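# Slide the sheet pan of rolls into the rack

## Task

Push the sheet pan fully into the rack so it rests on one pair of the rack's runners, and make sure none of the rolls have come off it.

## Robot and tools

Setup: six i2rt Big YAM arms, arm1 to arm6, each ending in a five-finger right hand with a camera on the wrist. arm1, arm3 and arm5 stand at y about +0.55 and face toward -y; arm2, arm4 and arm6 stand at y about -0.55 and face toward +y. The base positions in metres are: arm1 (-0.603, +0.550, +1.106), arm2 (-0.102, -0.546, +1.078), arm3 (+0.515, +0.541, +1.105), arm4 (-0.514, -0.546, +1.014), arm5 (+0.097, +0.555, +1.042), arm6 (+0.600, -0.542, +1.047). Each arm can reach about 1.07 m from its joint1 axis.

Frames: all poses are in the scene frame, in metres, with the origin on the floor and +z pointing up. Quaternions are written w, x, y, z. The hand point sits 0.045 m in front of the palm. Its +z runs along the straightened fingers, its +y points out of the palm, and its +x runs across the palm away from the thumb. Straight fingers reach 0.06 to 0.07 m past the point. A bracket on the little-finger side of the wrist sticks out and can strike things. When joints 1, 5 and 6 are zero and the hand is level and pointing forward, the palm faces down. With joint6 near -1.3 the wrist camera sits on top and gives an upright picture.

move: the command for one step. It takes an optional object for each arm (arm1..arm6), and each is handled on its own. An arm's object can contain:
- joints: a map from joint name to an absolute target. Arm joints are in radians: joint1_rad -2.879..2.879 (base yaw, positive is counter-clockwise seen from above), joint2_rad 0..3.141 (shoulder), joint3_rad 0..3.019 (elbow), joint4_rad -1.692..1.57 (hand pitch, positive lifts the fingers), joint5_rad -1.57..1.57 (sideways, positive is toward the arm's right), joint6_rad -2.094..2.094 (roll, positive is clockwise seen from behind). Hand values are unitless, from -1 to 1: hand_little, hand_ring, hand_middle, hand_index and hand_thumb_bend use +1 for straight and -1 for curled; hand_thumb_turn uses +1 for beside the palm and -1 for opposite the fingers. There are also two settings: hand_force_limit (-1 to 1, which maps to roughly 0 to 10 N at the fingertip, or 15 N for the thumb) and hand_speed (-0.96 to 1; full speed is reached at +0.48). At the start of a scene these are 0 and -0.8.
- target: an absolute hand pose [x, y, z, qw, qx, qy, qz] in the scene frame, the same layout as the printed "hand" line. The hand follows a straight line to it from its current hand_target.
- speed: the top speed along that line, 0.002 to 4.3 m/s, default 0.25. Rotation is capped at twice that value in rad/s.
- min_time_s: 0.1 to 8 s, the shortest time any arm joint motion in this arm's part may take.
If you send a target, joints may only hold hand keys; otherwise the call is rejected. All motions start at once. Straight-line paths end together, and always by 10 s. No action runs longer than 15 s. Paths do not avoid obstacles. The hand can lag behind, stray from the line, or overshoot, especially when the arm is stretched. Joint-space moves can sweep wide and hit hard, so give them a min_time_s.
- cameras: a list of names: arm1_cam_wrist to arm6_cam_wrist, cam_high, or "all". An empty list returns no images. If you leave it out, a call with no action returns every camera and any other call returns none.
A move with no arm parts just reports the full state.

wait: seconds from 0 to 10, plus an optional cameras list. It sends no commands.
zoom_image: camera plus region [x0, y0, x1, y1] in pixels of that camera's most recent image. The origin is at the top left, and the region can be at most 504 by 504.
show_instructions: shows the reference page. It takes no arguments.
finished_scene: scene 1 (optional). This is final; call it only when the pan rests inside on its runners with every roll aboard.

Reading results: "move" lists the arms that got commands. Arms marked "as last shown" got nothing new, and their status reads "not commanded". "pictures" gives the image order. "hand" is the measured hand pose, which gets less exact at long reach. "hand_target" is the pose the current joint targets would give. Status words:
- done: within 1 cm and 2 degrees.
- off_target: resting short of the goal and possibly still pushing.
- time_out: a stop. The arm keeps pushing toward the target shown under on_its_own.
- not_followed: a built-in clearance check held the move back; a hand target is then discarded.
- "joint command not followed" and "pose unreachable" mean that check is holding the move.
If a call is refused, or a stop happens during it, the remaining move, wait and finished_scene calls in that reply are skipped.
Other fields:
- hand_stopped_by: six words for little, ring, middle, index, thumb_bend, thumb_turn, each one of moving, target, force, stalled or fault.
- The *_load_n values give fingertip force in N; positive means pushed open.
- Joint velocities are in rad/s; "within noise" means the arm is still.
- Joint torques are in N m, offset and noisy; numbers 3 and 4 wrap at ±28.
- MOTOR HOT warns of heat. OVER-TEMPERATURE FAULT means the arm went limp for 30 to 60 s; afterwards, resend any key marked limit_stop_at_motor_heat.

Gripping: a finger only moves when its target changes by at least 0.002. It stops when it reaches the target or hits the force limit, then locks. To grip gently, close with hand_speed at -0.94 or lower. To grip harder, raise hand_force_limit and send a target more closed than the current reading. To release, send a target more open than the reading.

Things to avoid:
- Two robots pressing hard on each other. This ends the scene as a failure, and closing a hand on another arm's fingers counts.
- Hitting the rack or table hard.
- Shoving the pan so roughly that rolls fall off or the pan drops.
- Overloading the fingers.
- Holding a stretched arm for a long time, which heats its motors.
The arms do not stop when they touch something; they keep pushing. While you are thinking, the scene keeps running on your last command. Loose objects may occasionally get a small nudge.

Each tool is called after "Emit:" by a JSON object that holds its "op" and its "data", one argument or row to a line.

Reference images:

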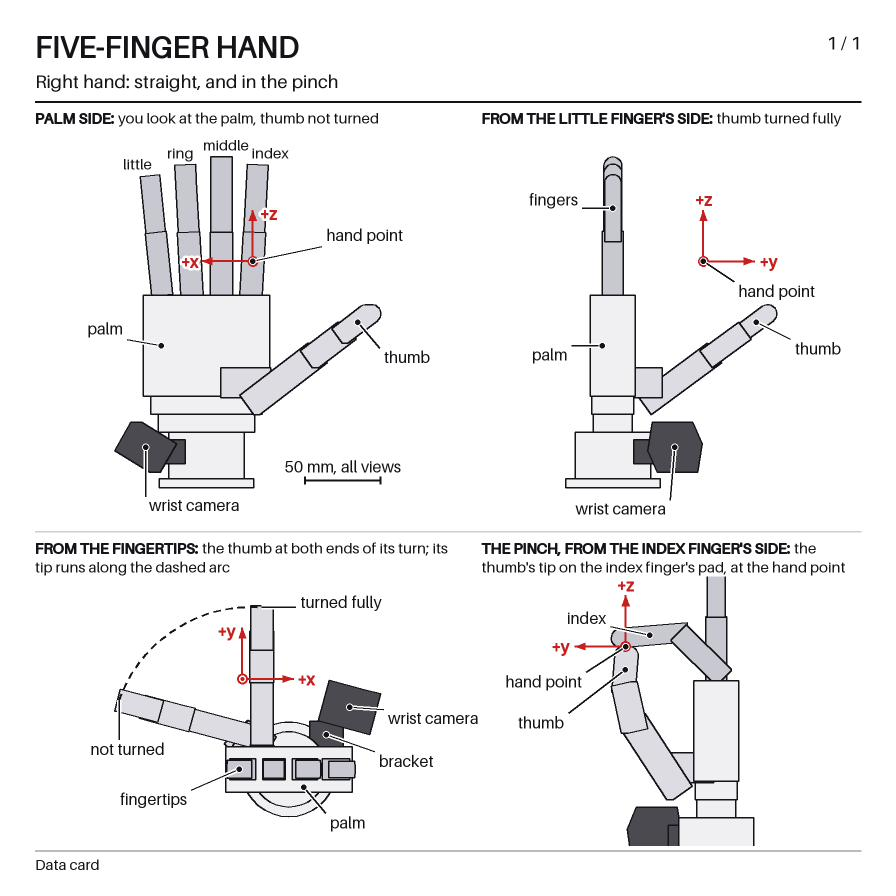

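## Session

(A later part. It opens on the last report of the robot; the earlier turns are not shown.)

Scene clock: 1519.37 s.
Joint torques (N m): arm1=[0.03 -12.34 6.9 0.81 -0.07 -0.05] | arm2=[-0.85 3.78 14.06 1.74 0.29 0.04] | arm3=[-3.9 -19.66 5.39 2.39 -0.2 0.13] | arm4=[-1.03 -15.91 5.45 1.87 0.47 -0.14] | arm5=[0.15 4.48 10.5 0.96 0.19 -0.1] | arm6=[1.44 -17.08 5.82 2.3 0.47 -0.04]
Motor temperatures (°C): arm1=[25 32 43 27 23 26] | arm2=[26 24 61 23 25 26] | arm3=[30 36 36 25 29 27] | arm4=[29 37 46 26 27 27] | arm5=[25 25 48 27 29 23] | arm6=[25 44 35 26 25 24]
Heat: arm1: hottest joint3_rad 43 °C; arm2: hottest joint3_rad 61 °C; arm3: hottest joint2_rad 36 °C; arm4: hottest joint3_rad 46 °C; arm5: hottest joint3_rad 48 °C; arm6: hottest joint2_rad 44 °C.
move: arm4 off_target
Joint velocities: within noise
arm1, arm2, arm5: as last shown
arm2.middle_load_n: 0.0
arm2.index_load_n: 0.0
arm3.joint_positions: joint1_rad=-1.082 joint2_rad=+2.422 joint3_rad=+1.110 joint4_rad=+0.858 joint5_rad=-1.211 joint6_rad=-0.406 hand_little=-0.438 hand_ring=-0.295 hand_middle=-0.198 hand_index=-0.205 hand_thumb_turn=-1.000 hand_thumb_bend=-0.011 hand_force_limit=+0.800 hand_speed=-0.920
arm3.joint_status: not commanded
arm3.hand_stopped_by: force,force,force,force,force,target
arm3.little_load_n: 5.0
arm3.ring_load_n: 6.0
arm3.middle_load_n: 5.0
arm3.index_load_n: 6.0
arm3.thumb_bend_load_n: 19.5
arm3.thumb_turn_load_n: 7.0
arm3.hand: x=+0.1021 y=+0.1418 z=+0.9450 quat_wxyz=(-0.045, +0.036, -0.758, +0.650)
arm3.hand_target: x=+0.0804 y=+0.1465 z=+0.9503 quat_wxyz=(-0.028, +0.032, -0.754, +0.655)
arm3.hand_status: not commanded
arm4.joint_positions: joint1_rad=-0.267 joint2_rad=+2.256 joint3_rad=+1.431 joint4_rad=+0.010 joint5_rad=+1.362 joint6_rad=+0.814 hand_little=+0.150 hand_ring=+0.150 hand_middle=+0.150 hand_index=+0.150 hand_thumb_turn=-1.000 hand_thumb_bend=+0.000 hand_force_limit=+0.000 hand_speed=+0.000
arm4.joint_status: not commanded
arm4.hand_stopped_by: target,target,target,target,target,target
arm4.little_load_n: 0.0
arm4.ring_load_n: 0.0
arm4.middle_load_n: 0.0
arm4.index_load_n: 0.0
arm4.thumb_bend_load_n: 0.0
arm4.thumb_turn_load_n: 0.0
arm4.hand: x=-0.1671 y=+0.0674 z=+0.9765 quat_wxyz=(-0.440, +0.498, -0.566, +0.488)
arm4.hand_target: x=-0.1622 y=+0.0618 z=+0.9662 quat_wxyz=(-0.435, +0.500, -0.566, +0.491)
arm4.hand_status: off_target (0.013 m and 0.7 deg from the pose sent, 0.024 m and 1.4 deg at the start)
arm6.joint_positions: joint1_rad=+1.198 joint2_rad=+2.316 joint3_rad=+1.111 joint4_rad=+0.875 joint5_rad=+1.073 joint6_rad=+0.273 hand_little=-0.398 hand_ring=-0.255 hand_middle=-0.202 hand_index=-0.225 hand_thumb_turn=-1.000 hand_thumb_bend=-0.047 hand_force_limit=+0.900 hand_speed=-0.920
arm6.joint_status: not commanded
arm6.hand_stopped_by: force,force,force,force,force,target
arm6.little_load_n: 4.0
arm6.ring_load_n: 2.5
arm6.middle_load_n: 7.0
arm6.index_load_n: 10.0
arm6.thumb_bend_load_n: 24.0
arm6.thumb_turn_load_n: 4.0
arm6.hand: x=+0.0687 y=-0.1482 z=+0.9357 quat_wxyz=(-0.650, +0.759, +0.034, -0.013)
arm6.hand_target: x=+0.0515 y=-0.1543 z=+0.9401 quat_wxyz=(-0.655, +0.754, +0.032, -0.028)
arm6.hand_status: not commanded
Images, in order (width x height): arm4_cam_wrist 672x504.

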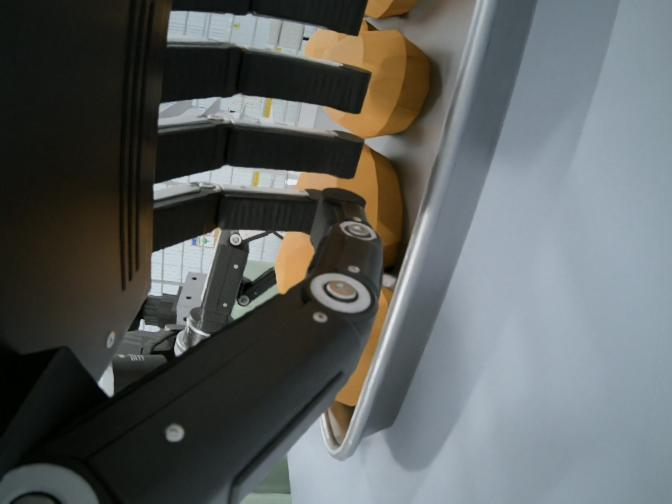

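Emit:
{"op": "move", "data": {
  "arm4": {"target": [-0.184, 0.058, 0.963, 0.4347, -0.5001, 0.5653, -0.4913], "speed": 0.05},
  "cameras": ["arm4_cam_wrist"]
}}

Emit:
{"op": "zoom_image", "data": {
  "camera": "arm4_cam_wrist",
  "region": [260, 60, 520, 300]
}}

Scene clock: 1534.30 s.
Joint torques (N m): arm1=[0.09 -12.22 6.91 0.88 -0.06 -0.05] | arm2=[-0.85 3.84 14.06 1.77 0.28 0.04] | arm3=[-3.9 -19.66 5.41 2.37 -0.21 0.13] | arm4=[0.56 -16.44 5.68 0.44 0.78 0.16] | arm5=[0.62 4.07 10.45 0.96 0.21 -0.14] | arm6=[1.44 -17.14 5.82 2.3 0.47 -0.04]
Motor temperatures (°C): arm1=[25 32 43 27 23 26] | arm2=[26 24 61 23 25 25] | arm3=[30 36 36 25 29 27] | arm4=[29 37 45 26 27 27] | arm5=[25 25 48 27 29 23] | arm6=[25 44 35 26 25 24]
Heat: arm1: hottest joint3_rad 43 °C; arm2: hottest joint3_rad 61 °C; arm3: hottest joint2_rad 36 °C; arm4: hottest joint3_rad 45 °C; arm5: hottest joint3_rad 48 °C; arm6: hottest joint2_rad 44 °C.
move: arm4 done
Joint velocities: within noise
arm1, arm2, arm3, arm5, arm6: as last shown
arm2.thumb_bend_load_n: 0.5
arm2.thumb_turn_load_n: 0.5
arm3.ring_load_n: 5.5
arm3.index_load_n: 6.5
arm3.thumb_turn_load_n: 6.5
arm4.joint_positions: joint1_rad=-0.254 joint2_rad=+2.256 joint3_rad=+1.414 joint4_rad=-0.069 joint5_rad=+1.376 joint6_rad=+0.907 hand_little=+0.150 hand_ring=+0.150 hand_middle=+0.150 hand_index=+0.150 hand_thumb_turn=-1.000 hand_thumb_bend=+0.000 hand_force_limit=+0.000 hand_speed=+0.000
arm4.joint_status: not commanded
arm4.hand_stopped_by: target,target,target,target,target,target
arm4.little_load_n: 0.0
arm4.ring_load_n: 0.0
arm4.middle_load_n: 0.0
arm4.index_load_n: 0.0
arm4.thumb_bend_load_n: 0.0
arm4.thumb_turn_load_n: 0.0
arm4.hand: x=-0.1774 y=+0.0573 z=+0.9670 quat_wxyz=(-0.435, +0.497, -0.568, +0.491)
arm4.hand_target: x=-0.1840 y=+0.0580 z=+0.9631 quat_wxyz=(-0.435, +0.500, -0.565, +0.491)
arm4.hand_status: done (0.008 m and 0.5 deg from the pose sent, 0.024 m and 0.7 deg at the start)
arm5.thumb_turn_load_n: 0.0
arm6.little_load_n: 3.5
arm6.ring_load_n: 2.0
Images, in order (width x height): arm4_cam_wrist 672x504.

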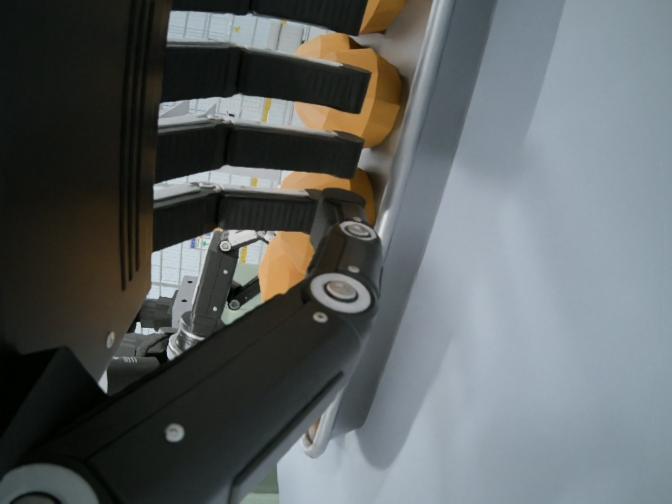

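Scaled by 1.938 from the camera's image (finer frame: 960x720).

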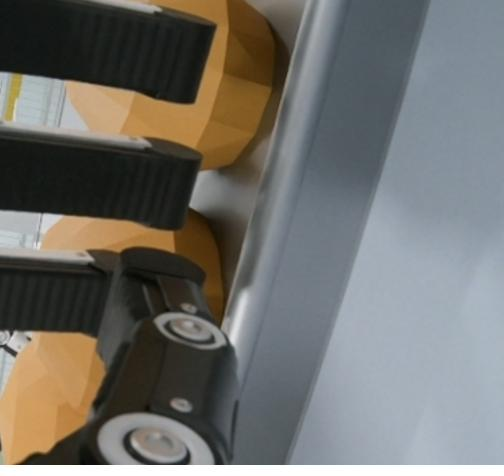

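Emit:
{"op": "move", "data": {
  "arm4": {"target": [-0.184, 0.060, 0.948, 0.4347, -0.5001, 0.5653, -0.4913], "speed": 0.04, "joints": {"hand_index": 0.28, "hand_middle": 0.28, "hand_ring": 0.28, "hand_little": 0.28}},
  "cameras": ["arm4_cam_wrist"]
}}

Emit:
{"op": "zoom_image", "data": {
  "camera": "arm4_cam_wrist",
  "region": [260, 60, 520, 300]
}}

Scene clock: 1553.60 s.
Joint torques (N m): arm1=[0.03 -12.34 6.95 0.87 -0.07 -0.05] | arm2=[-0.91 3.78 14.06 1.76 0.29 0.04] | arm3=[-3.9 -19.6 5.39 2.37 -0.2 0.13] | arm4=[0.44 -15.38 6.41 0.83 0.77 0.09] | arm5=[0.32 4.66 10.44 1.03 0.16 -0.07] | arm6=[1.38 -17.08 5.82 2.3 0.47 -0.04]
Motor temperatures (°C): arm1=[25 32 43 27 23 26] | arm2=[26 24 61 23 25 25] | arm3=[30 36 36 25 29 27] | arm4=[29 38 44 26 27 27] | arm5=[25 25 48 27 29 23] | arm6=[25 44 35 26 25 24]
Heat: arm1: hottest joint3_rad 43 °C; arm2: hottest joint3_rad 61 °C; arm3: hottest joint2_rad 36 °C; arm4: hottest joint3_rad 44 °C; arm5: hottest joint3_rad 48 °C; arm6: hottest joint2_rad 44 °C.
move: arm4 done
Joint velocities: within noise
arm1, arm2, arm3, arm5, arm6: as last shown
arm2.thumb_bend_load_n: 0.0
arm2.thumb_turn_load_n: 0.0
arm4.joint_positions: joint1_rad=-0.254 joint2_rad=+2.281 joint3_rad=+1.414 joint4_rad=-0.069 joint5_rad=+1.377 joint6_rad=+0.914 hand_little=+0.280 hand_ring=+0.280 hand_middle=+0.280 hand_index=+0.280 hand_thumb_turn=-1.000 hand_thumb_bend=+0.000 hand_force_limit=+0.000 hand_speed=+0.000
arm4.joint_status: all done
arm4.hand_stopped_by: target,target,target,target,target,target
arm4.little_load_n: 0.0
arm4.ring_load_n: 0.0
arm4.middle_load_n: 0.0
arm4.index_load_n: 0.0
arm4.thumb_bend_load_n: 0.0
arm4.thumb_turn_load_n: 0.0
arm4.hand: x=-0.1782 y=+0.0529 z=+0.9511 quat_wxyz=(-0.429, +0.501, -0.565, +0.495)
arm4.hand_target: x=-0.1841 y=+0.0598 z=+0.9480 quat_wxyz=(-0.435, +0.500, -0.565, +0.491)
arm4.hand_status: done (0.010 m and 0.8 deg from the pose sent, 0.020 m and 0.5 deg at the start)
arm6.ring_load_n: 2.5
arm6.thumb_bend_load_n: 24.5
Images, in order (width x height): arm4_cam_wrist 672x504.

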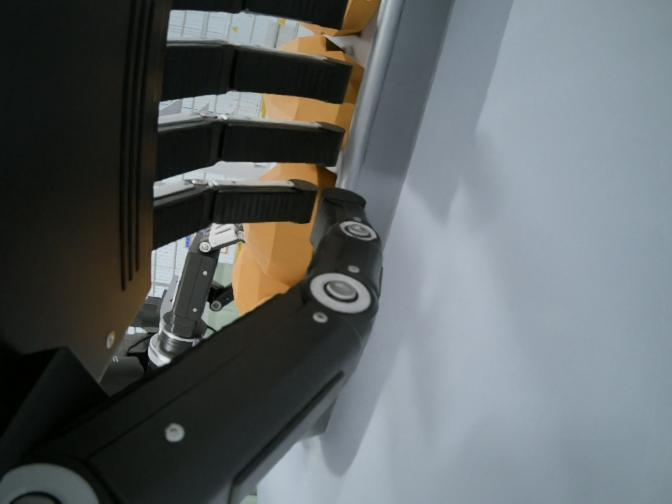

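Scaled by 1.938 from the camera's image (finer frame: 960x720).

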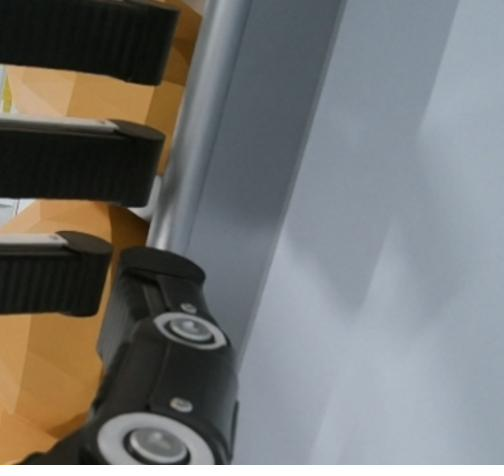

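Emit:
{"op": "move", "data": {
  "arm4": {"target": [-0.182, 0.062, 0.934, 0.4347, -0.5001, 0.5653, -0.4913], "speed": 0.04},
  "cameras": ["arm4_cam_wrist"]
}}

Emit:
{"op": "zoom_image", "data": {
  "camera": "arm4_cam_wrist",
  "region": [260, 60, 520, 300]
}}

Scene clock: 1569.00 s.
Joint torques (N m): arm1=[0.09 -12.45 6.89 0.81 -0.07 -0.07] | arm2=[-0.91 3.72 14.05 1.77 0.29 0.04] | arm3=[-3.9 -19.6 5.39 2.37 -0.2 0.14] | arm4=[0.67 -16.21 7.3 1.62 0.75 0.07] | arm5=[-0.38 4.07 10.47 0.98 0.21 -0.13] | arm6=[1.32 -17.14 5.83 2.3 0.47 -0.04]
Motor temperatures (°C): arm1=[25 32 43 27 23 26] | arm2=[26 24 62 23 25 25] | arm3=[30 36 36 25 29 27] | arm4=[29 37 43 26 27 27] | arm5=[25 25 48 27 29 23] | arm6=[25 44 35 26 25 24]
Heat: arm1: hottest joint3_rad 43 °C; arm2: hottest joint3_rad 62 °C; arm3: hottest joint2_rad 36 °C; arm4: hottest joint3_rad 43 °C; arm5: hottest joint3_rad 48 °C; arm6: hottest joint2_rad 44 °C.
move: arm4 off_target
Joint velocities: within noise
arm1.joint_positions: joint1_rad=+0.426 joint2_rad=+1.673 joint3_rad=+0.928 joint4_rad=+0.647 joint5_rad=-1.153 joint6_rad=-1.381 hand_little=+1.000 hand_ring=+1.000 hand_middle=+1.000 hand_index=+1.000 hand_thumb_turn=+1.000 hand_thumb_bend=+1.000 hand_force_limit=+0.000 hand_speed=-0.800
arm1.joint_status: not commanded
arm1.hand_stopped_by: target,target,target,target,target,target
arm1.little_load_n: 0.0
arm1.ring_load_n: 0.0
arm1.middle_load_n: 0.0
arm1.index_load_n: 0.0
arm1.thumb_bend_load_n: 0.0
arm1.thumb_turn_load_n: 0.0
arm1.hand: x=-0.2198 y=+0.0588 z=+1.2922 quat_wxyz=(-0.096, +0.709, -0.100, +0.691)
arm1.hand_target: x=-0.2201 y=+0.0600 z=+1.2999 quat_wxyz=(-0.092, +0.709, -0.095, +0.693)
arm1.hand_status: not commanded
arm2, arm3, arm5, arm6: as last shown
arm3.little_load_n: 5.5
arm3.thumb_turn_load_n: 7.0
arm4.joint_positions: joint1_rad=-0.254 joint2_rad=+2.313 joint3_rad=+1.414 joint4_rad=-0.069 joint5_rad=+1.377 joint6_rad=+0.915 hand_little=+0.280 hand_ring=+0.280 hand_middle=+0.280 hand_index=+0.280 hand_thumb_turn=-1.000 hand_thumb_bend=+0.000 hand_force_limit=+0.000 hand_speed=+0.000
arm4.joint_status: not commanded
arm4.hand_stopped_by: target,target,target,target,target,target
arm4.little_load_n: 0.0
arm4.ring_load_n: 0.0
arm4.middle_load_n: 0.0
arm4.index_load_n: 0.0
arm4.thumb_bend_load_n: 0.0
arm4.thumb_turn_load_n: 0.0
arm4.hand: x=-0.1795 y=+0.0466 z=+0.9311 quat_wxyz=(-0.419, +0.509, -0.560, +0.502)
arm4.hand_target: x=-0.1823 y=+0.0616 z=+0.9343 quat_wxyz=(-0.435, +0.500, -0.565, +0.491)
arm4.hand_status: off_target (0.016 m and 2.4 deg from the pose sent, 0.020 m and 0.8 deg at the start)
arm5.thumb_turn_load_n: 0.5
arm6.little_load_n: 4.0
arm6.middle_load_n: 6.5
arm6.thumb_bend_load_n: 24.0
Images, in order (width x height): arm4_cam_wrist 672x504.

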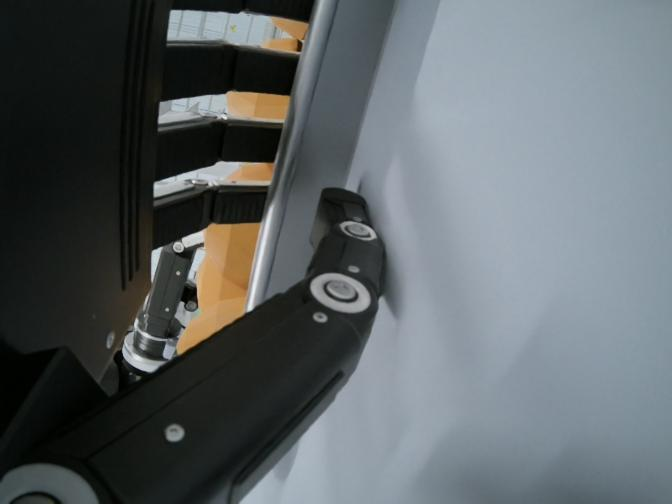

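Scaled by 1.938 from the camera's image (finer frame: 960x720).

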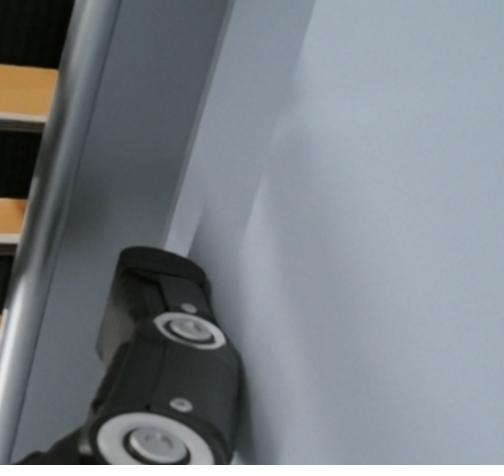

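Emit:
{"op": "move", "data": {
  "arm4": {"target": [-0.172, 0.066, 0.948, 0.4347, -0.5001, 0.5653, -0.4913], "speed": 0.04},
  "cameras": ["arm4_cam_wrist"]
}}

Emit:
{"op": "zoom_image", "data": {
  "camera": "arm4_cam_wrist",
  "region": [200, 60, 460, 300]
}}

Scene clock: 1574.60 s.
Joint torques (N m): arm1=[0.03 -12.4 6.93 0.81 -0.07 -0.06] | arm2=[-0.85 3.78 14.06 1.77 0.29 0.04] | arm3=[-3.9 -19.6 5.39 2.37 -0.2 0.14] | arm4=[-0.56 -17.32 7.66 1.54 0.55 -0.13] | arm5=[0.44 4.54 10.44 1.13 0.17 -0.11] | arm6=[1.38 -17.14 5.83 2.3 0.47 -0.04]
Motor temperatures (°C): arm1=[25 32 43 27 23 26] | arm2=[26 24 62 23 25 25] | arm3=[30 36 36 25 29 27] | arm4=[29 37 44 26 27 27] | arm5=[25 25 48 27 29 23] | arm6=[25 45 35 26 25 24]
Heat: arm1: hottest joint3_rad 43 °C; arm2: hottest joint3_rad 62 °C; arm3: hottest joint2_rad 36 °C; arm4: hottest joint3_rad 44 °C; arm5: hottest joint3_rad 48 °C; arm6: hottest joint2_rad 45 °C.
move: arm4 off_target
Joint velocities: within noise
arm1, arm2, arm3, arm5, arm6: as last shown
arm3.little_load_n: 5.0
arm3.index_load_n: 6.0
arm4.joint_positions: joint1_rad=-0.254 joint2_rad=+2.313 joint3_rad=+1.414 joint4_rad=-0.037 joint5_rad=+1.373 joint6_rad=+0.879 hand_little=+0.280 hand_ring=+0.280 hand_middle=+0.280 hand_index=+0.280 hand_thumb_turn=-1.000 hand_thumb_bend=+0.000 hand_force_limit=+0.000 hand_speed=+0.000
arm4.joint_status: not commanded
arm4.hand_stopped_by: target,target,target,target,target,target
arm4.little_load_n: 0.0
arm4.ring_load_n: 0.0
arm4.middle_load_n: 0.0
arm4.index_load_n: 0.0
arm4.thumb_bend_load_n: 0.0
arm4.thumb_turn_load_n: 0.0
arm4.hand: x=-0.1791 y=+0.0496 z=+0.9326 quat_wxyz=(-0.421, +0.512, -0.557, +0.501)
arm4.hand_target: x=-0.1724 y=+0.0653 z=+0.9485 quat_wxyz=(-0.435, +0.500, -0.566, +0.491)
arm4.hand_status: off_target (0.024 m and 2.6 deg from the pose sent, 0.027 m and 2.4 deg at the start)
arm5.thumb_turn_load_n: 0.0
arm6.little_load_n: 3.5
arm6.ring_load_n: 2.0
Images, in order (width x height): arm4_cam_wrist 672x504.

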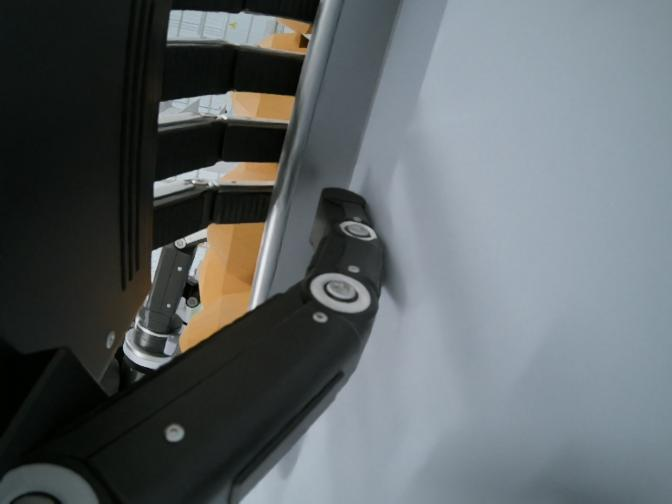

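Scaled by 1.938 from the camera's image (finer frame: 960x720).

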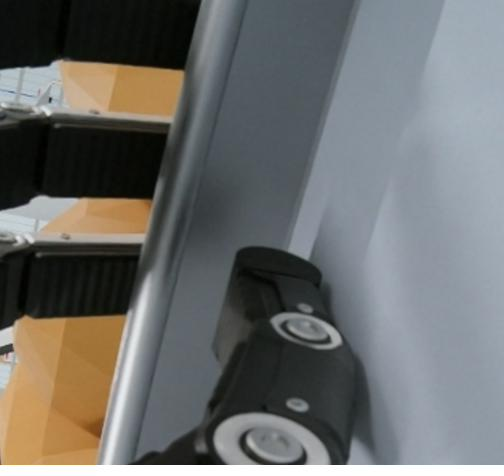

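Emit:
{"op": "move", "data": {
  "arm4": {"target": [-0.164, 0.066, 0.956, 0.4347, -0.5001, 0.5653, -0.4913], "speed": 0.04},
  "cameras": ["arm4_cam_wrist"]
}}

Emit:
{"op": "zoom_image", "data": {
  "camera": "arm4_cam_wrist",
  "region": [200, 60, 460, 300]
}}

Scene clock: 1579.27 s.
Joint torques (N m): arm1=[0.15 -12.4 6.87 0.83 -0.07 -0.05] | arm2=[-0.91 3.84 14.06 1.76 0.28 0.04] | arm3=[-3.9 -19.66 5.41 2.37 -0.2 0.13] | arm4=[-1.32 -17.9 7.58 1.72 0.53 -0.12] | arm5=[0.15 4.42 10.43 1.02 0.18 -0.1] | arm6=[1.44 -17.08 5.83 2.3 0.47 -0.04]
Motor temperatures (°C): arm1=[25 32 43 27 23 26] | arm2=[26 24 62 23 25 25] | arm3=[30 36 36 25 29 27] | arm4=[29 37 44 26 27 27] | arm5=[25 25 48 27 29 23] | arm6=[25 45 35 26 25 24]
Heat: arm1: hottest joint3_rad 43 °C; arm2: hottest joint3_rad 62 °C; arm3: hottest joint2_rad 36 °C; arm4: hottest joint3_rad 44 °C; arm5: hottest joint3_rad 48 °C; arm6: hottest joint2_rad 45 °C.
move: arm4 off_target
Joint velocities: within noise
arm1, arm2, arm3, arm5, arm6: as last shown
arm3.middle_load_n: 4.5
arm3.thumb_turn_load_n: 6.5
arm4.joint_positions: joint1_rad=-0.259 joint2_rad=+2.313 joint3_rad=+1.414 joint4_rad=+0.002 joint5_rad=+1.365 joint6_rad=+0.830 hand_little=+0.280 hand_ring=+0.280 hand_middle=+0.280 hand_index=+0.280 hand_thumb_turn=-1.000 hand_thumb_bend=+0.000 hand_force_limit=+0.000 hand_speed=+0.000
arm4.joint_status: not commanded
arm4.hand_stopped_by: target,target,target,target,target,target
arm4.little_load_n: -0.5
arm4.ring_load_n: 0.0
arm4.middle_load_n: 0.0
arm4.index_load_n: 0.0
arm4.thumb_bend_load_n: 0.5
arm4.thumb_turn_load_n: 0.0
arm4.hand: x=-0.1756 y=+0.0517 z=+0.9339 quat_wxyz=(-0.420, +0.516, -0.554, +0.501)
arm4.hand_target: x=-0.1644 y=+0.0651 z=+0.9565 quat_wxyz=(-0.434, +0.500, -0.565, +0.492)
arm4.hand_status: off_target (0.029 m and 3.1 deg from the pose sent, 0.032 m and 2.6 deg at the start)
arm6.little_load_n: 4.0
arm6.ring_load_n: 2.5
Images, in order (width x height): arm4_cam_wrist 672x504.

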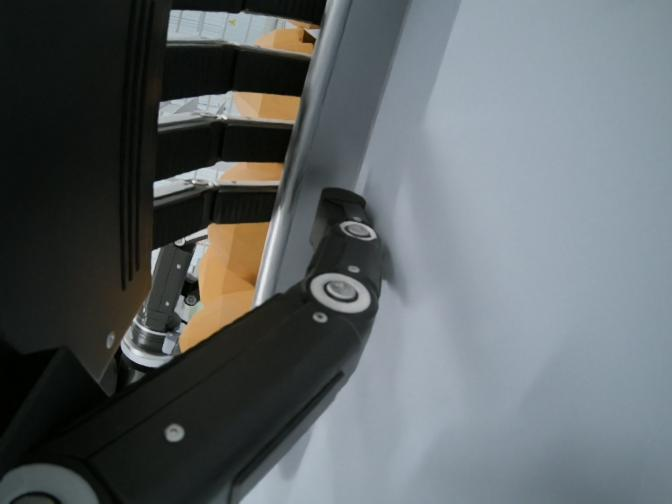

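Scaled by 1.938 from the camera's image (finer frame: 960x720).

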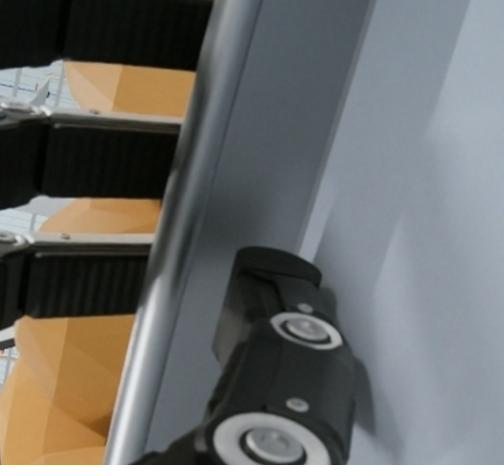

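Emit:
{"op": "move", "data": {
  "arm4": {"target": [-0.155, 0.066, 0.964, 0.4347, -0.5001, 0.5653, -0.4913], "speed": 0.04},
  "cameras": ["arm4_cam_wrist"]
}}

Emit:
{"op": "zoom_image", "data": {
  "camera": "arm4_cam_wrist",
  "region": [200, 60, 460, 300]
}}

Scene clock: 1584.17 s.
Joint torques (N m): arm1=[0.15 -12.28 6.89 0.83 -0.09 -0.05] | arm2=[-0.91 3.78 14.05 1.77 0.29 0.04] | arm3=[-3.9 -19.66 5.39 2.39 -0.21 0.13] | arm4=[-1.55 -17.67 7.39 1.95 0.62 -0.08] | arm5=[0.73 4.48 10.44 1.21 0.23 -0.09] | arm6=[1.44 -17.08 5.85 2.3 0.47 -0.04]
Motor temperatures (°C): arm1=[25 32 43 27 23 26] | arm2=[26 24 62 23 25 25] | arm3=[30 36 36 25 29 27] | arm4=[29 38 44 26 27 27] | arm5=[25 25 48 27 29 23] | arm6=[25 45 35 26 25 24]
Heat: arm1: hottest joint3_rad 43 °C; arm2: hottest joint3_rad 62 °C; arm3: hottest joint2_rad 36 °C; arm4: hottest joint3_rad 44 °C; arm5: hottest joint3_rad 48 °C; arm6: hottest joint2_rad 45 °C.
move: arm4 off_target
Joint velocities: within noise
arm1, arm3, arm5, arm6: as last shown
arm2.joint_positions: joint1_rad=+0.005 joint2_rad=+0.585 joint3_rad=+1.394 joint4_rad=-1.197 joint5_rad=+0.295 joint6_rad=-1.289 hand_little=+1.000 hand_ring=+1.000 hand_middle=+1.000 hand_index=+1.000 hand_thumb_turn=-1.000 hand_thumb_bend=+0.000 hand_force_limit=+0.000 hand_speed=+0.000
arm2.joint_status: not commanded
arm2.hand_stopped_by: target,target,target,target,target,target
arm2.little_load_n: 0.0
arm2.ring_load_n: 0.0
arm2.middle_load_n: 0.0
arm2.index_load_n: -0.5
arm2.thumb_bend_load_n: 0.5
arm2.thumb_turn_load_n: 0.0
arm2.hand: x=+0.0084 y=-0.3289 z=+1.6136 quat_wxyz=(-0.363, +0.711, +0.421, +0.430)
arm2.hand_target: x=+0.0064 y=-0.3339 z=+1.6323 quat_wxyz=(-0.377, +0.706, +0.413, +0.434)
arm2.hand_status: not commanded
arm3.middle_load_n: 5.0
arm3.thumb_bend_load_n: 19.0
arm4.joint_positions: joint1_rad=-0.270 joint2_rad=+2.302 joint3_rad=+1.414 joint4_rad=+0.037 joint5_rad=+1.353 joint6_rad=+0.778 hand_little=+0.280 hand_ring=+0.280 hand_middle=+0.280 hand_index=+0.280 hand_thumb_turn=-1.000 hand_thumb_bend=+0.000 hand_force_limit=+0.000 hand_speed=+0.000
arm4.joint_status: not commanded
arm4.hand_stopped_by: target,target,target,target,target,target
arm4.little_load_n: 0.0
arm4.ring_load_n: 0.0
arm4.middle_load_n: 0.0
arm4.index_load_n: 0.0
arm4.thumb_bend_load_n: 1.5
arm4.thumb_turn_load_n: 0.0
arm4.hand: x=-0.1687 y=+0.0536 z=+0.9410 quat_wxyz=(-0.419, +0.520, -0.552, +0.500)
arm4.hand_target: x=-0.1554 y=+0.0650 z=+0.9643 quat_wxyz=(-0.435, +0.500, -0.565, +0.491)
arm4.hand_status: off_target (0.029 m and 3.4 deg from the pose sent, 0.039 m and 3.1 deg at the start)
arm6.ring_load_n: 2.0
Images, in order (width x height): arm4_cam_wrist 672x504.

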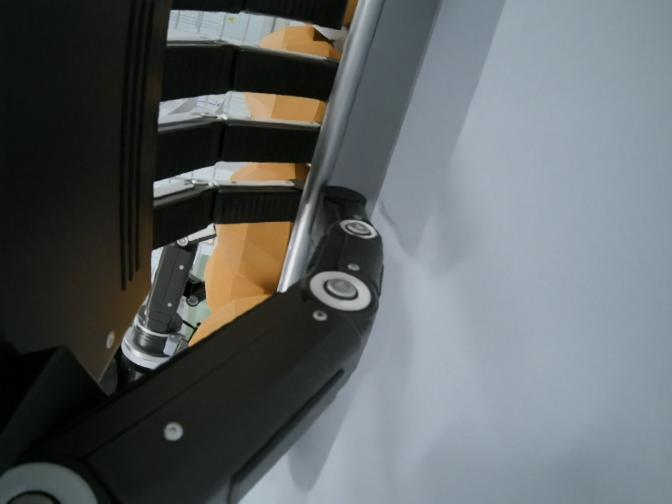

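Scaled by 1.938 from the camera's image (finer frame: 960x720).

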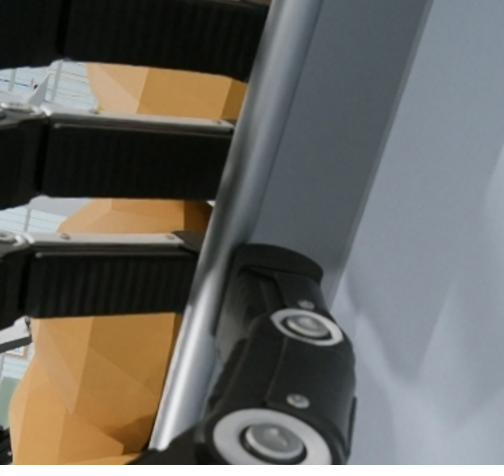

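Emit:
{"op": "move", "data": {
  "arm4": {"joints": {"hand_force_limit": -0.3, "hand_speed": -0.9, "hand_index": -0.4, "hand_middle": -0.4, "hand_ring": -0.5, "hand_little": -0.6}},
  "cameras": ["arm4_cam_wrist", "arm1_cam_wrist"]
}}

Scene clock: 1594.93 s.
Joint torques (N m): arm1=[-0.03 -12.51 6.86 0.83 -0.07 -0.06] | arm2=[-0.91 3.84 14.05 1.78 0.29 0.04] | arm3=[-3.9 -19.66 5.39 2.39 -0.21 0.14] | arm4=[-1.2 -18.2 7.27 1.73 0.57 -0.05] | arm5=[0.44 4.66 10.51 1.09 0.19 -0.11] | arm6=[1.38 -17.2 5.72 2.3 0.47 -0.04]
Motor temperatures (°C): arm1=[25 32 43 27 23 26] | arm2=[26 24 62 23 25 25] | arm3=[30 36 36 25 29 27] | arm4=[29 39 44 26 27 27] | arm5=[25 25 49 27 29 23] | arm6=[25 45 35 26 25 24]
Heat: arm1: hottest joint3_rad 43 °C; arm2: hottest joint3_rad 62 °C; arm3: hottest joint2_rad 36 °C; arm4: hottest joint3_rad 44 °C; arm5: hottest joint3_rad 49 °C; arm6: hottest joint2_rad 45 °C.
move: arm4 off_target
Joint velocities: within noise
arm1, arm2, arm3, arm6: as last shown
arm2.middle_load_n: 0.5
arm2.index_load_n: 0.0
arm2.thumb_bend_load_n: 0.0
arm3.ring_load_n: 5.0
arm3.index_load_n: 6.5
arm3.thumb_bend_load_n: 19.5
arm3.hand_target: x=+0.0803 y=+0.1465 z=+0.9503 quat_wxyz=(-0.028, +0.032, -0.754, +0.655)
arm4.joint_positions: joint1_rad=-0.270 joint2_rad=+2.302 joint3_rad=+1.414 joint4_rad=+0.041 joint5_rad=+1.353 joint6_rad=+0.774 hand_little=-0.054 hand_ring=-0.035 hand_middle=-0.044 hand_index=-0.100 hand_thumb_turn=-1.000 hand_thumb_bend=+0.002 hand_force_limit=-0.300 hand_speed=-0.900
arm4.joint_status: hand_little off_target (ended at -0.054, target -0.600); hand_ring off_target (ended at -0.035, target -0.500); hand_middle off_target (ended at -0.044, target -0.400); hand_index off_target (ended at -0.100, target -0.400); the others done
arm4.hand_stopped_by: force,force,force,force,target,target
arm4.little_load_n: 3.0
arm4.ring_load_n: 0.5
arm4.middle_load_n: 2.5
arm4.index_load_n: 4.0
arm4.thumb_bend_load_n: 8.0
arm4.thumb_turn_load_n: 0.0
arm4.hand: x=-0.1684 y=+0.0539 z=+0.9418 quat_wxyz=(-0.419, +0.520, -0.552, +0.500)
arm4.hand_target: x=-0.1554 y=+0.0651 z=+0.9645 quat_wxyz=(-0.435, +0.500, -0.565, +0.491)
arm4.hand_status: not commanded
arm5.joint_positions: joint1_rad=-0.112 joint2_rad=+0.492 joint3_rad=+1.313 joint4_rad=-1.193 joint5_rad=-0.203 joint6_rad=-1.199 hand_little=+1.000 hand_ring=+1.000 hand_middle=+1.000 hand_index=+1.000 hand_thumb_turn=-1.000 hand_thumb_bend=+0.000 hand_force_limit=+0.000 hand_speed=+0.000
arm5.joint_status: not commanded
arm5.hand_stopped_by: target,target,target,target,target,target
arm5.little_load_n: 0.0
arm5.ring_load_n: 0.0
arm5.middle_load_n: 0.0
arm5.index_load_n: 0.0
arm5.thumb_bend_load_n: 0.0
arm5.thumb_turn_load_n: 0.0
arm5.hand: x=+0.0679 y=+0.3434 z=+1.5456 quat_wxyz=(+0.286, +0.468, -0.676, +0.492)
arm5.hand_target: x=+0.0700 y=+0.3461 z=+1.5614 quat_wxyz=(+0.292, +0.472, -0.666, +0.498)
arm5.hand_status: not commanded
arm6.joint_positions: joint1_rad=+1.198 joint2_rad=+2.317 joint3_rad=+1.112 joint4_rad=+0.875 joint5_rad=+1.073 joint6_rad=+0.273 hand_little=-0.398 hand_ring=-0.255 hand_middle=-0.202 hand_index=-0.225 hand_thumb_turn=-1.000 hand_thumb_bend=-0.047 hand_force_limit=+0.900 hand_speed=-0.920
arm6.little_load_n: 3.5
arm6.middle_load_n: 7.0
arm6.index_load_n: 10.5
arm6.hand: x=+0.0678 y=-0.1483 z=+0.9359 quat_wxyz=(-0.650, +0.759, +0.034, -0.013)
arm6.hand_target: x=+0.0513 y=-0.1544 z=+0.9404 quat_wxyz=(-0.655, +0.754, +0.032, -0.028)
pictures: arm1_cam_wrist, arm4_cam_wrist
Images, in order (width x height): arm1_cam_wrist 672x504, arm4_cam_wrist 672x504.

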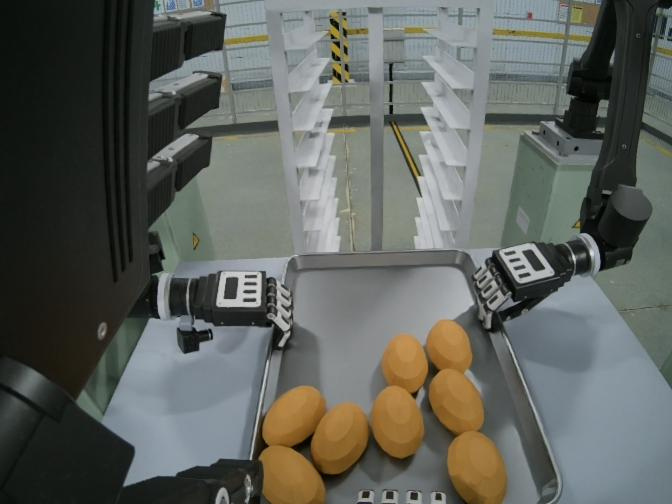

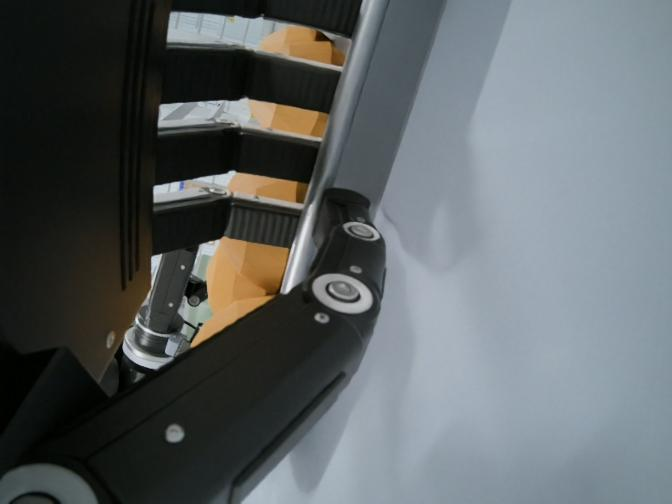

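Emit:
{"op": "move", "data": {
  "arm4": {"joints": {"hand_force_limit": 0.6, "hand_speed": -0.92, "hand_index": -0.5, "hand_middle": -0.5, "hand_ring": -0.55, "hand_little": -0.65}},
  "cameras": ["arm4_cam_wrist"]
}}

Scene clock: 1599.07 s.
Joint torques (N m): arm1=[0.15 -12.4 6.9 0.77 -0.08 -0.05] | arm2=[-0.91 3.84 14.06 1.77 0.29 0.04] | arm3=[-3.9 -19.78 5.12 2.37 -0.2 0.13] | arm4=[-1.03 -18.37 7.5 1.65 0.56 -0.02] | arm5=[0.15 4.78 10.45 1.13 0.2 -0.11] | arm6=[1.26 -17.32 5.63 2.29 0.47 -0.04]
Motor temperatures (°C): arm1=[25 32 43 27 23 26] | arm2=[26 24 62 23 25 25] | arm3=[30 37 36 25 29 27] | arm4=[29 40 44 26 27 27] | arm5=[25 25 49 27 29 23] | arm6=[25 45 34 26 25 24]
Heat: arm1: hottest joint3_rad 43 °C; arm2: hottest joint3_rad 62 °C; arm3: hottest joint2_rad 37 °C; arm4: hottest joint3_rad 44 °C; arm5: hottest joint3_rad 49 °C; arm6: hottest joint2_rad 45 °C.
move: arm4 off_target
Joint velocities: within noise
arm1, arm2, arm5: as last shown
arm2.middle_load_n: 0.0
arm2.thumb_turn_load_n: 0.5
arm3.joint_positions: joint1_rad=-1.082 joint2_rad=+2.423 joint3_rad=+1.114 joint4_rad=+0.858 joint5_rad=-1.211 joint6_rad=-0.406 hand_little=-0.438 hand_ring=-0.295 hand_middle=-0.198 hand_index=-0.205 hand_thumb_turn=-1.000 hand_thumb_bend=-0.011 hand_force_limit=+0.800 hand_speed=-0.920
arm3.joint_status: not commanded
arm3.hand_stopped_by: force,force,force,force,force,target
arm3.little_load_n: 5.0
arm3.ring_load_n: 6.0
arm3.middle_load_n: 5.0
arm3.index_load_n: 6.5
arm3.thumb_bend_load_n: 19.5
arm3.thumb_turn_load_n: 6.5
arm3.hand: x=+0.1007 y=+0.1411 z=+0.9451 quat_wxyz=(-0.044, +0.037, -0.758, +0.650)
arm3.hand_target: x=+0.0804 y=+0.1464 z=+0.9504 quat_wxyz=(-0.028, +0.033, -0.754, +0.655)
arm3.hand_status: not commanded
arm4.joint_positions: joint1_rad=-0.275 joint2_rad=+2.302 joint3_rad=+1.414 joint4_rad=+0.043 joint5_rad=+1.353 joint6_rad=+0.770 hand_little=-0.126 hand_ring=-0.107 hand_middle=-0.087 hand_index=-0.165 hand_thumb_turn=-1.000 hand_thumb_bend=+0.006 hand_force_limit=+0.600 hand_speed=-0.920
arm4.joint_status: hand_little off_target (ended at -0.126, target -0.650); hand_ring off_target (ended at -0.107, target -0.550); hand_middle off_target (ended at -0.087, target -0.500); hand_index off_target (ended at -0.165, target -0.500); the others done
arm4.hand_stopped_by: force,force,force,force,target,target
arm4.little_load_n: 7.5
arm4.ring_load_n: 8.5
arm4.middle_load_n: 0.0
arm4.index_load_n: 6.5
arm4.thumb_bend_load_n: 23.0
arm4.thumb_turn_load_n: 2.0
arm4.hand: x=-0.1656 y=+0.0523 z=+0.9419 quat_wxyz=(-0.417, +0.519, -0.552, +0.502)
arm4.hand_target: x=-0.1554 y=+0.0650 z=+0.9644 quat_wxyz=(-0.435, +0.500, -0.565, +0.492)
arm4.hand_status: not commanded
arm6.joint_positions: joint1_rad=+1.200 joint2_rad=+2.317 joint3_rad=+1.114 joint4_rad=+0.875 joint5_rad=+1.073 joint6_rad=+0.273 hand_little=-0.398 hand_ring=-0.255 hand_middle=-0.202 hand_index=-0.225 hand_thumb_turn=-1.000 hand_thumb_bend=-0.047 hand_force_limit=+0.900 hand_speed=-0.920
arm6.joint_status: not commanded
arm6.hand_stopped_by: force,force,force,force,force,target
arm6.little_load_n: 3.5
arm6.ring_load_n: 2.0
arm6.middle_load_n: 7.0
arm6.index_load_n: 10.0
arm6.thumb_bend_load_n: 24.5
arm6.thumb_turn_load_n: 4.0
arm6.hand: x=+0.0666 y=-0.1489 z=+0.9359 quat_wxyz=(-0.650, +0.759, +0.034, -0.014)
arm6.hand_target: x=+0.0513 y=-0.1544 z=+0.9403 quat_wxyz=(-0.655, +0.754, +0.032, -0.028)
arm6.hand_status: not commanded
Images, in order (width x height): arm4_cam_wrist 672x504.

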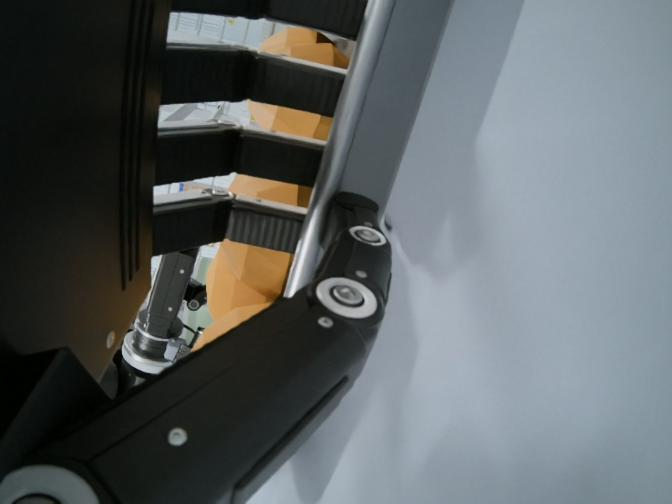

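Emit:
{"op": "move", "data": {
  "arm4": {"joints": {"hand_middle": -0.55}}
}}

Scene clock: 1601.23 s.
Joint torques (N m): arm1=[0.03 -12.22 6.9 0.76 -0.06 -0.06] | arm2=[-0.97 3.78 14.06 1.77 0.29 0.04] | arm3=[-3.84 -19.78 5.11 2.37 -0.2 0.13] | arm4=[-0.97 -17.9 7.46 1.54 0.62 -0.02] | arm5=[0.91 4.07 10.55 1.05 0.17 -0.1] | arm6=[1.2 -17.26 5.63 2.33 0.49 -0.04]
Motor temperatures (°C): arm1=[25 32 43 27 23 26] | arm2=[26 24 62 23 25 25] | arm3=[30 37 36 25 29 27] | arm4=[29 40 44 26 27 27] | arm5=[25 25 49 27 29 23] | arm6=[24 45 34 26 25 24]
Heat: arm1: hottest joint3_rad 43 °C; arm2: hottest joint3_rad 62 °C; arm3: hottest joint2_rad 37 °C; arm4: hottest joint3_rad 44 °C; arm5: hottest joint3_rad 49 °C; arm6: hottest joint2_rad 45 °C.
move: arm4 off_target
Joint velocities: within noise
arm1, arm2, arm3, arm5, arm6: as last shown
arm2.thumb_turn_load_n: 0.0
arm3.ring_load_n: 5.5
arm3.thumb_bend_load_n: 19.0
arm4.joint_positions: joint1_rad=-0.275 joint2_rad=+2.302 joint3_rad=+1.414 joint4_rad=+0.043 joint5_rad=+1.353 joint6_rad=+0.770 hand_little=-0.126 hand_ring=-0.107 hand_middle=-0.106 hand_index=-0.165 hand_thumb_turn=-1.000 hand_thumb_bend=+0.006 hand_force_limit=+0.600 hand_speed=-0.920
arm4.joint_status: hand_middle off_target (ended at -0.106, target -0.550)
arm4.hand_stopped_by: force,force,force,force,target,target
arm4.little_load_n: 5.0
arm4.ring_load_n: 6.5
arm4.middle_load_n: 7.5
arm4.index_load_n: 4.0
arm4.thumb_bend_load_n: 24.0
arm4.thumb_turn_load_n: 2.5
arm4.hand: x=-0.1654 y=+0.0523 z=+0.9419 quat_wxyz=(-0.418, +0.519, -0.552, +0.502)
arm4.hand_target: x=-0.1553 y=+0.0649 z=+0.9644 quat_wxyz=(-0.434, +0.500, -0.565, +0.492)
arm4.hand_status: not commanded
arm6.little_load_n: 3.0
arm6.index_load_n: 10.5
arm6.thumb_bend_load_n: 24.0
arm6.hand_target: x=+0.0514 y=-0.1544 z=+0.9403 quat_wxyz=(-0.655, +0.754, +0.032, -0.028)
pictures: none

Emit:
{"op": "move", "data": {
  "arm3": {"target": [0.080, 0.146, 0.975, 0.0281, -0.0323, 0.754, -0.6555], "speed": 0.03},
  "arm6": {"target": [0.051, -0.154, 0.965, -0.6555, 0.754, 0.0323, -0.0281], "speed": 0.03},
  "arm4": {"target": [-0.157, 0.062, 0.980, 0.4347, -0.5001, 0.5653, -0.4913], "speed": 0.03},
  "cameras": ["arm1_cam_wrist", "arm4_cam_wrist"]
}}

Scene clock: 1608.27 s.
Joint torques (N m): arm1=[0.09 -12.45 6.89 0.81 -0.06 -0.05] | arm2=[-0.85 3.84 14.06 1.77 0.29 0.04] | arm3=[-3.84 -24.29 3.36 1.62 -0.23 0.16] | arm4=[-1.14 -20.37 5.93 0.96 0.74 0.05] | arm5=[0.03 3.84 10.51 1.1 0.18 -0.1] | arm6=[1.2 -20.89 4.36 1.54 0.52 -0.06]
Motor temperatures (°C): arm1=[25 32 43 27 23 26] | arm2=[26 24 62 23 25 25] | arm3=[30 37 36 25 29 27] | arm4=[29 41 44 26 27 27] | arm5=[25 25 49 27 29 23] | arm6=[24 45 34 26 25 24]
Heat: arm1: hottest joint3_rad 43 °C; arm2: hottest joint3_rad 62 °C; arm3: hottest joint2_rad 37 °C; arm4: hottest joint3_rad 44 °C; arm5: hottest joint3_rad 49 °C; arm6: hottest joint2_rad 45 °C.
move: arm3 off_target; arm4 off_target; arm6 off_target
Joint velocities: within noise
arm1, arm2, arm5: as last shown
arm3.joint_positions: joint1_rad=-1.082 joint2_rad=+2.413 joint3_rad=+1.110 joint4_rad=+0.845 joint5_rad=-1.210 joint6_rad=-0.406 hand_little=-0.438 hand_ring=-0.295 hand_middle=-0.198 hand_index=-0.205 hand_thumb_turn=-1.000 hand_thumb_bend=-0.011 hand_force_limit=+0.800 hand_speed=-0.920
arm3.joint_status: not commanded
arm3.hand_stopped_by: force,force,force,force,force,target
arm3.little_load_n: 4.5
arm3.ring_load_n: 6.0
arm3.middle_load_n: 5.0
arm3.index_load_n: 6.5
arm3.thumb_bend_load_n: 19.5
arm3.thumb_turn_load_n: 7.0
arm3.hand: x=+0.1008 y=+0.1412 z=+0.9486 quat_wxyz=(-0.046, +0.035, -0.759, +0.649)
arm3.hand_target: x=+0.0805 y=+0.1459 z=+0.9743 quat_wxyz=(-0.028, +0.033, -0.754, +0.655)
arm3.hand_status: off_target (0.034 m and 2.3 deg from the pose sent, 0.037 m and 2.1 deg at the start)
arm4.joint_positions: joint1_rad=-0.275 joint2_rad=+2.293 joint3_rad=+1.414 joint4_rad=+0.043 joint5_rad=+1.349 joint6_rad=+0.763 hand_little=-0.127 hand_ring=-0.107 hand_middle=-0.105 hand_index=-0.165 hand_thumb_turn=-1.000 hand_thumb_bend=+0.007 hand_force_limit=+0.600 hand_speed=-0.920
arm4.joint_status: not commanded
arm4.hand_stopped_by: force,force,force,force,target,target
arm4.little_load_n: 2.0
arm4.ring_load_n: 4.0
arm4.middle_load_n: 8.0
arm4.index_load_n: 5.0
arm4.thumb_bend_load_n: 25.0
arm4.thumb_turn_load_n: 3.0
arm4.hand: x=-0.1653 y=+0.0540 z=+0.9467 quat_wxyz=(-0.418, +0.520, -0.552, +0.500)
arm4.hand_target: x=-0.1571 y=+0.0615 z=+0.9795 quat_wxyz=(-0.435, +0.500, -0.565, +0.491)
arm4.hand_status: off_target (0.035 m and 3.4 deg from the pose sent, 0.040 m and 3.5 deg at the start)
arm6.joint_positions: joint1_rad=+1.200 joint2_rad=+2.304 joint3_rad=+1.114 joint4_rad=+0.857 joint5_rad=+1.071 joint6_rad=+0.273 hand_little=-0.398 hand_ring=-0.256 hand_middle=-0.202 hand_index=-0.225 hand_thumb_turn=-1.000 hand_thumb_bend=-0.047 hand_force_limit=+0.900 hand_speed=-0.920
arm6.joint_status: not commanded
arm6.hand_stopped_by: force,force,force,force,force,target
arm6.little_load_n: 3.0
arm6.ring_load_n: 2.0
arm6.middle_load_n: 6.5
arm6.index_load_n: 10.5
arm6.thumb_bend_load_n: 24.0
arm6.thumb_turn_load_n: 4.5
arm6.hand: x=+0.0654 y=-0.1486 z=+0.9407 quat_wxyz=(-0.649, +0.760, +0.036, -0.013)
arm6.hand_target: x=+0.0511 y=-0.1540 z=+0.9645 quat_wxyz=(-0.655, +0.754, +0.032, -0.028)
arm6.hand_status: off_target (0.029 m and 2.1 deg from the pose sent, 0.034 m and 1.8 deg at the start)
Images, in order (width x height): arm1_cam_wrist 672x504, arm4_cam_wrist 672x504.

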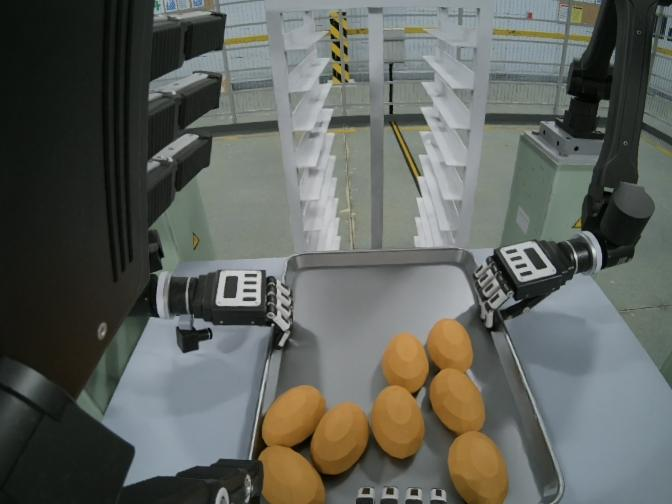

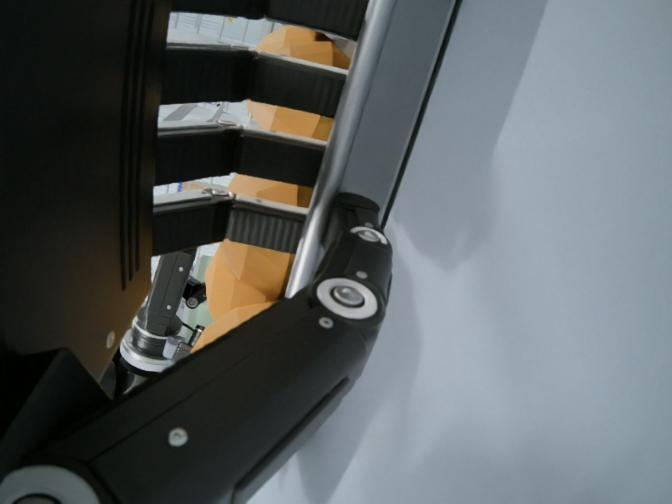

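Emit:
{"op": "move", "data": {
  "arm3": {"target": [0.082, 0.146, 0.992, 0.0281, -0.0323, 0.754, -0.6555], "speed": 0.03},
  "arm6": {"target": [0.053, -0.154, 0.982, -0.6555, 0.754, 0.0323, -0.0281], "speed": 0.03},
  "arm4": {"target": [-0.157, 0.062, 0.996, 0.4347, -0.5001, 0.5653, -0.4913], "speed": 0.03},
  "cameras": ["arm1_cam_wrist", "arm4_cam_wrist"]
}}

Scene clock: 1617.03 s.
Joint torques (N m): arm1=[0.26 -12.34 6.89 0.83 -0.07 -0.06] | arm2=[-0.91 3.9 14.05 1.78 0.29 0.04] | arm3=[-3.72 -24.12 3.69 1.63 -0.22 0.18] | arm4=[-0.62 -19.84 5.97 0.92 0.73 0.15] | arm5=[0.62 4.72 10.52 1.16 0.21 -0.05] | arm6=[1.03 -20.84 4.27 1.58 0.47 -0.08]
Motor temperatures (°C): arm1=[25 32 43 27 23 26] | arm2=[26 24 62 23 25 25] | arm3=[30 37 36 25 29 27] | arm4=[29 42 43 26 27 27] | arm5=[25 25 49 27 29 23] | arm6=[24 44 33 26 25 24]
Heat: arm1: hottest joint3_rad 43 °C; arm2: hottest joint3_rad 62 °C; arm3: hottest joint2_rad 37 °C; arm4: hottest joint3_rad 43 °C; arm5: hottest joint3_rad 49 °C; arm6: hottest joint2_rad 44 °C.
move: arm3 off_target; arm4 off_target; arm6 off_target
Joint velocities: within noise
arm1.joint_positions: joint1_rad=+0.426 joint2_rad=+1.673 joint3_rad=+0.928 joint4_rad=+0.647 joint5_rad=-1.153 joint6_rad=-1.381 hand_little=+1.000 hand_ring=+1.000 hand_middle=+1.000 hand_index=+1.000 hand_thumb_turn=+1.000 hand_thumb_bend=+1.000 hand_force_limit=+0.000 hand_speed=-0.800
arm1.joint_status: not commanded
arm1.hand_stopped_by: target,target,target,target,target,target
arm1.little_load_n: 0.0
arm1.ring_load_n: 0.0
arm1.middle_load_n: 0.0
arm1.index_load_n: 0.0
arm1.thumb_bend_load_n: 0.0
arm1.thumb_turn_load_n: 0.0
arm1.hand: x=-0.2198 y=+0.0588 z=+1.2922 quat_wxyz=(-0.096, +0.709, -0.100, +0.691)
arm1.hand_target: x=-0.2201 y=+0.0600 z=+1.2999 quat_wxyz=(-0.092, +0.709, -0.095, +0.693)
arm1.hand_status: not commanded
arm2, arm5: as last shown
arm3.joint_positions: joint1_rad=-1.082 joint2_rad=+2.368 joint3_rad=+1.086 joint4_rad=+0.824 joint5_rad=-1.209 joint6_rad=-0.406 hand_little=-0.438 hand_ring=-0.295 hand_middle=-0.198 hand_index=-0.205 hand_thumb_turn=-1.000 hand_thumb_bend=-0.011 hand_force_limit=+0.800 hand_speed=-0.920
arm3.joint_status: not commanded
arm3.hand_stopped_by: force,force,force,force,force,target
arm3.little_load_n: 4.5
arm3.ring_load_n: 5.5
arm3.middle_load_n: 5.0
arm3.index_load_n: 6.5
arm3.thumb_bend_load_n: 19.5
arm3.thumb_turn_load_n: 7.0
arm3.hand: x=+0.1025 y=+0.1421 z=+0.9649 quat_wxyz=(-0.046, +0.035, -0.759, +0.649)
arm3.hand_target: x=+0.0827 y=+0.1460 z=+0.9913 quat_wxyz=(-0.028, +0.033, -0.754, +0.655)
arm3.hand_status: off_target (0.034 m and 2.3 deg from the pose sent, 0.048 m and 2.3 deg at the start)
arm4.joint_positions: joint1_rad=-0.275 joint2_rad=+2.263 joint3_rad=+1.414 joint4_rad=+0.024 joint5_rad=+1.349 joint6_rad=+0.751 hand_little=-0.127 hand_ring=-0.107 hand_middle=-0.105 hand_index=-0.165 hand_thumb_turn=-1.000 hand_thumb_bend=+0.007 hand_force_limit=+0.600 hand_speed=-0.920
arm4.joint_status: not commanded
arm4.hand_stopped_by: force,force,force,force,target,target
arm4.little_load_n: 1.0
arm4.ring_load_n: 3.0
arm4.middle_load_n: 7.5
arm4.index_load_n: 5.0
arm4.thumb_bend_load_n: 25.0
arm4.thumb_turn_load_n: 3.5
arm4.hand: x=-0.1649 y=+0.0561 z=+0.9639 quat_wxyz=(-0.419, +0.520, -0.551, +0.501)
arm4.hand_target: x=-0.1571 y=+0.0615 z=+0.9954 quat_wxyz=(-0.435, +0.500, -0.565, +0.492)
arm4.hand_status: off_target (0.034 m and 3.5 deg from the pose sent, 0.051 m and 3.4 deg at the start)
arm6.joint_positions: joint1_rad=+1.200 joint2_rad=+2.261 joint3_rad=+1.101 joint4_rad=+0.830 joint5_rad=+1.071 joint6_rad=+0.273 hand_little=-0.398 hand_ring=-0.256 hand_middle=-0.202 hand_index=-0.225 hand_thumb_turn=-1.000 hand_thumb_bend=-0.047 hand_force_limit=+0.900 hand_speed=-0.920
arm6.joint_status: not commanded
arm6.hand_stopped_by: force,force,force,force,force,target
arm6.little_load_n: 2.5
arm6.ring_load_n: 2.0
arm6.middle_load_n: 6.5
arm6.index_load_n: 10.5
arm6.thumb_bend_load_n: 24.0
arm6.thumb_turn_load_n: 4.0
arm6.hand: x=+0.0648 y=-0.1484 z=+0.9586 quat_wxyz=(-0.649, +0.759, +0.035, -0.014)
arm6.hand_target: x=+0.0530 y=-0.1539 z=+0.9817 quat_wxyz=(-0.655, +0.754, +0.032, -0.028)
arm6.hand_status: off_target (0.027 m and 1.9 deg from the pose sent, 0.043 m and 2.1 deg at the start)
Images, in order (width x height): arm1_cam_wrist 672x504, arm4_cam_wrist 672x504.

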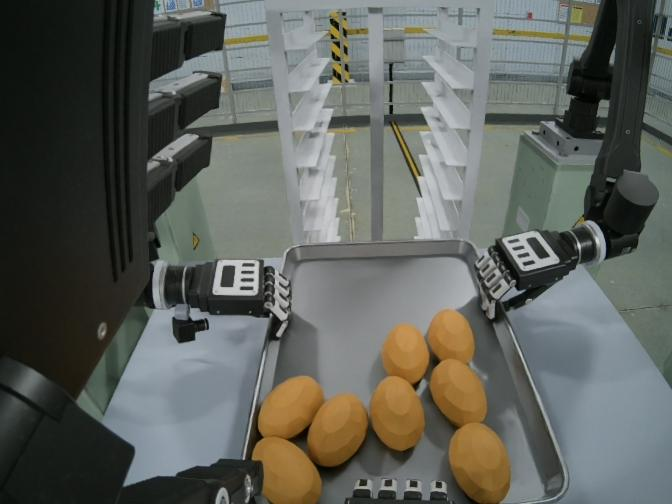

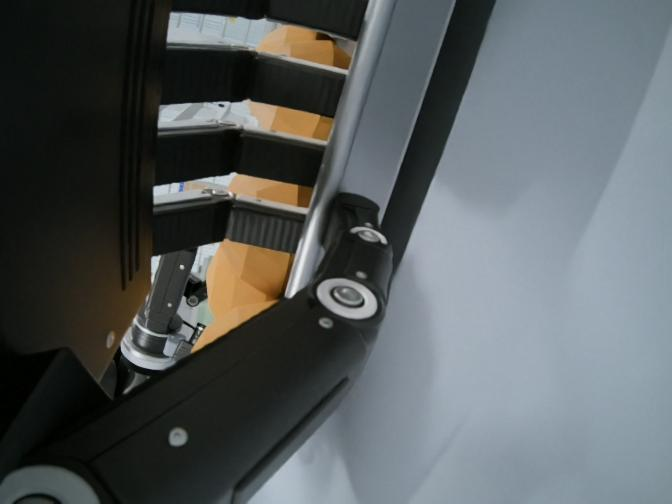

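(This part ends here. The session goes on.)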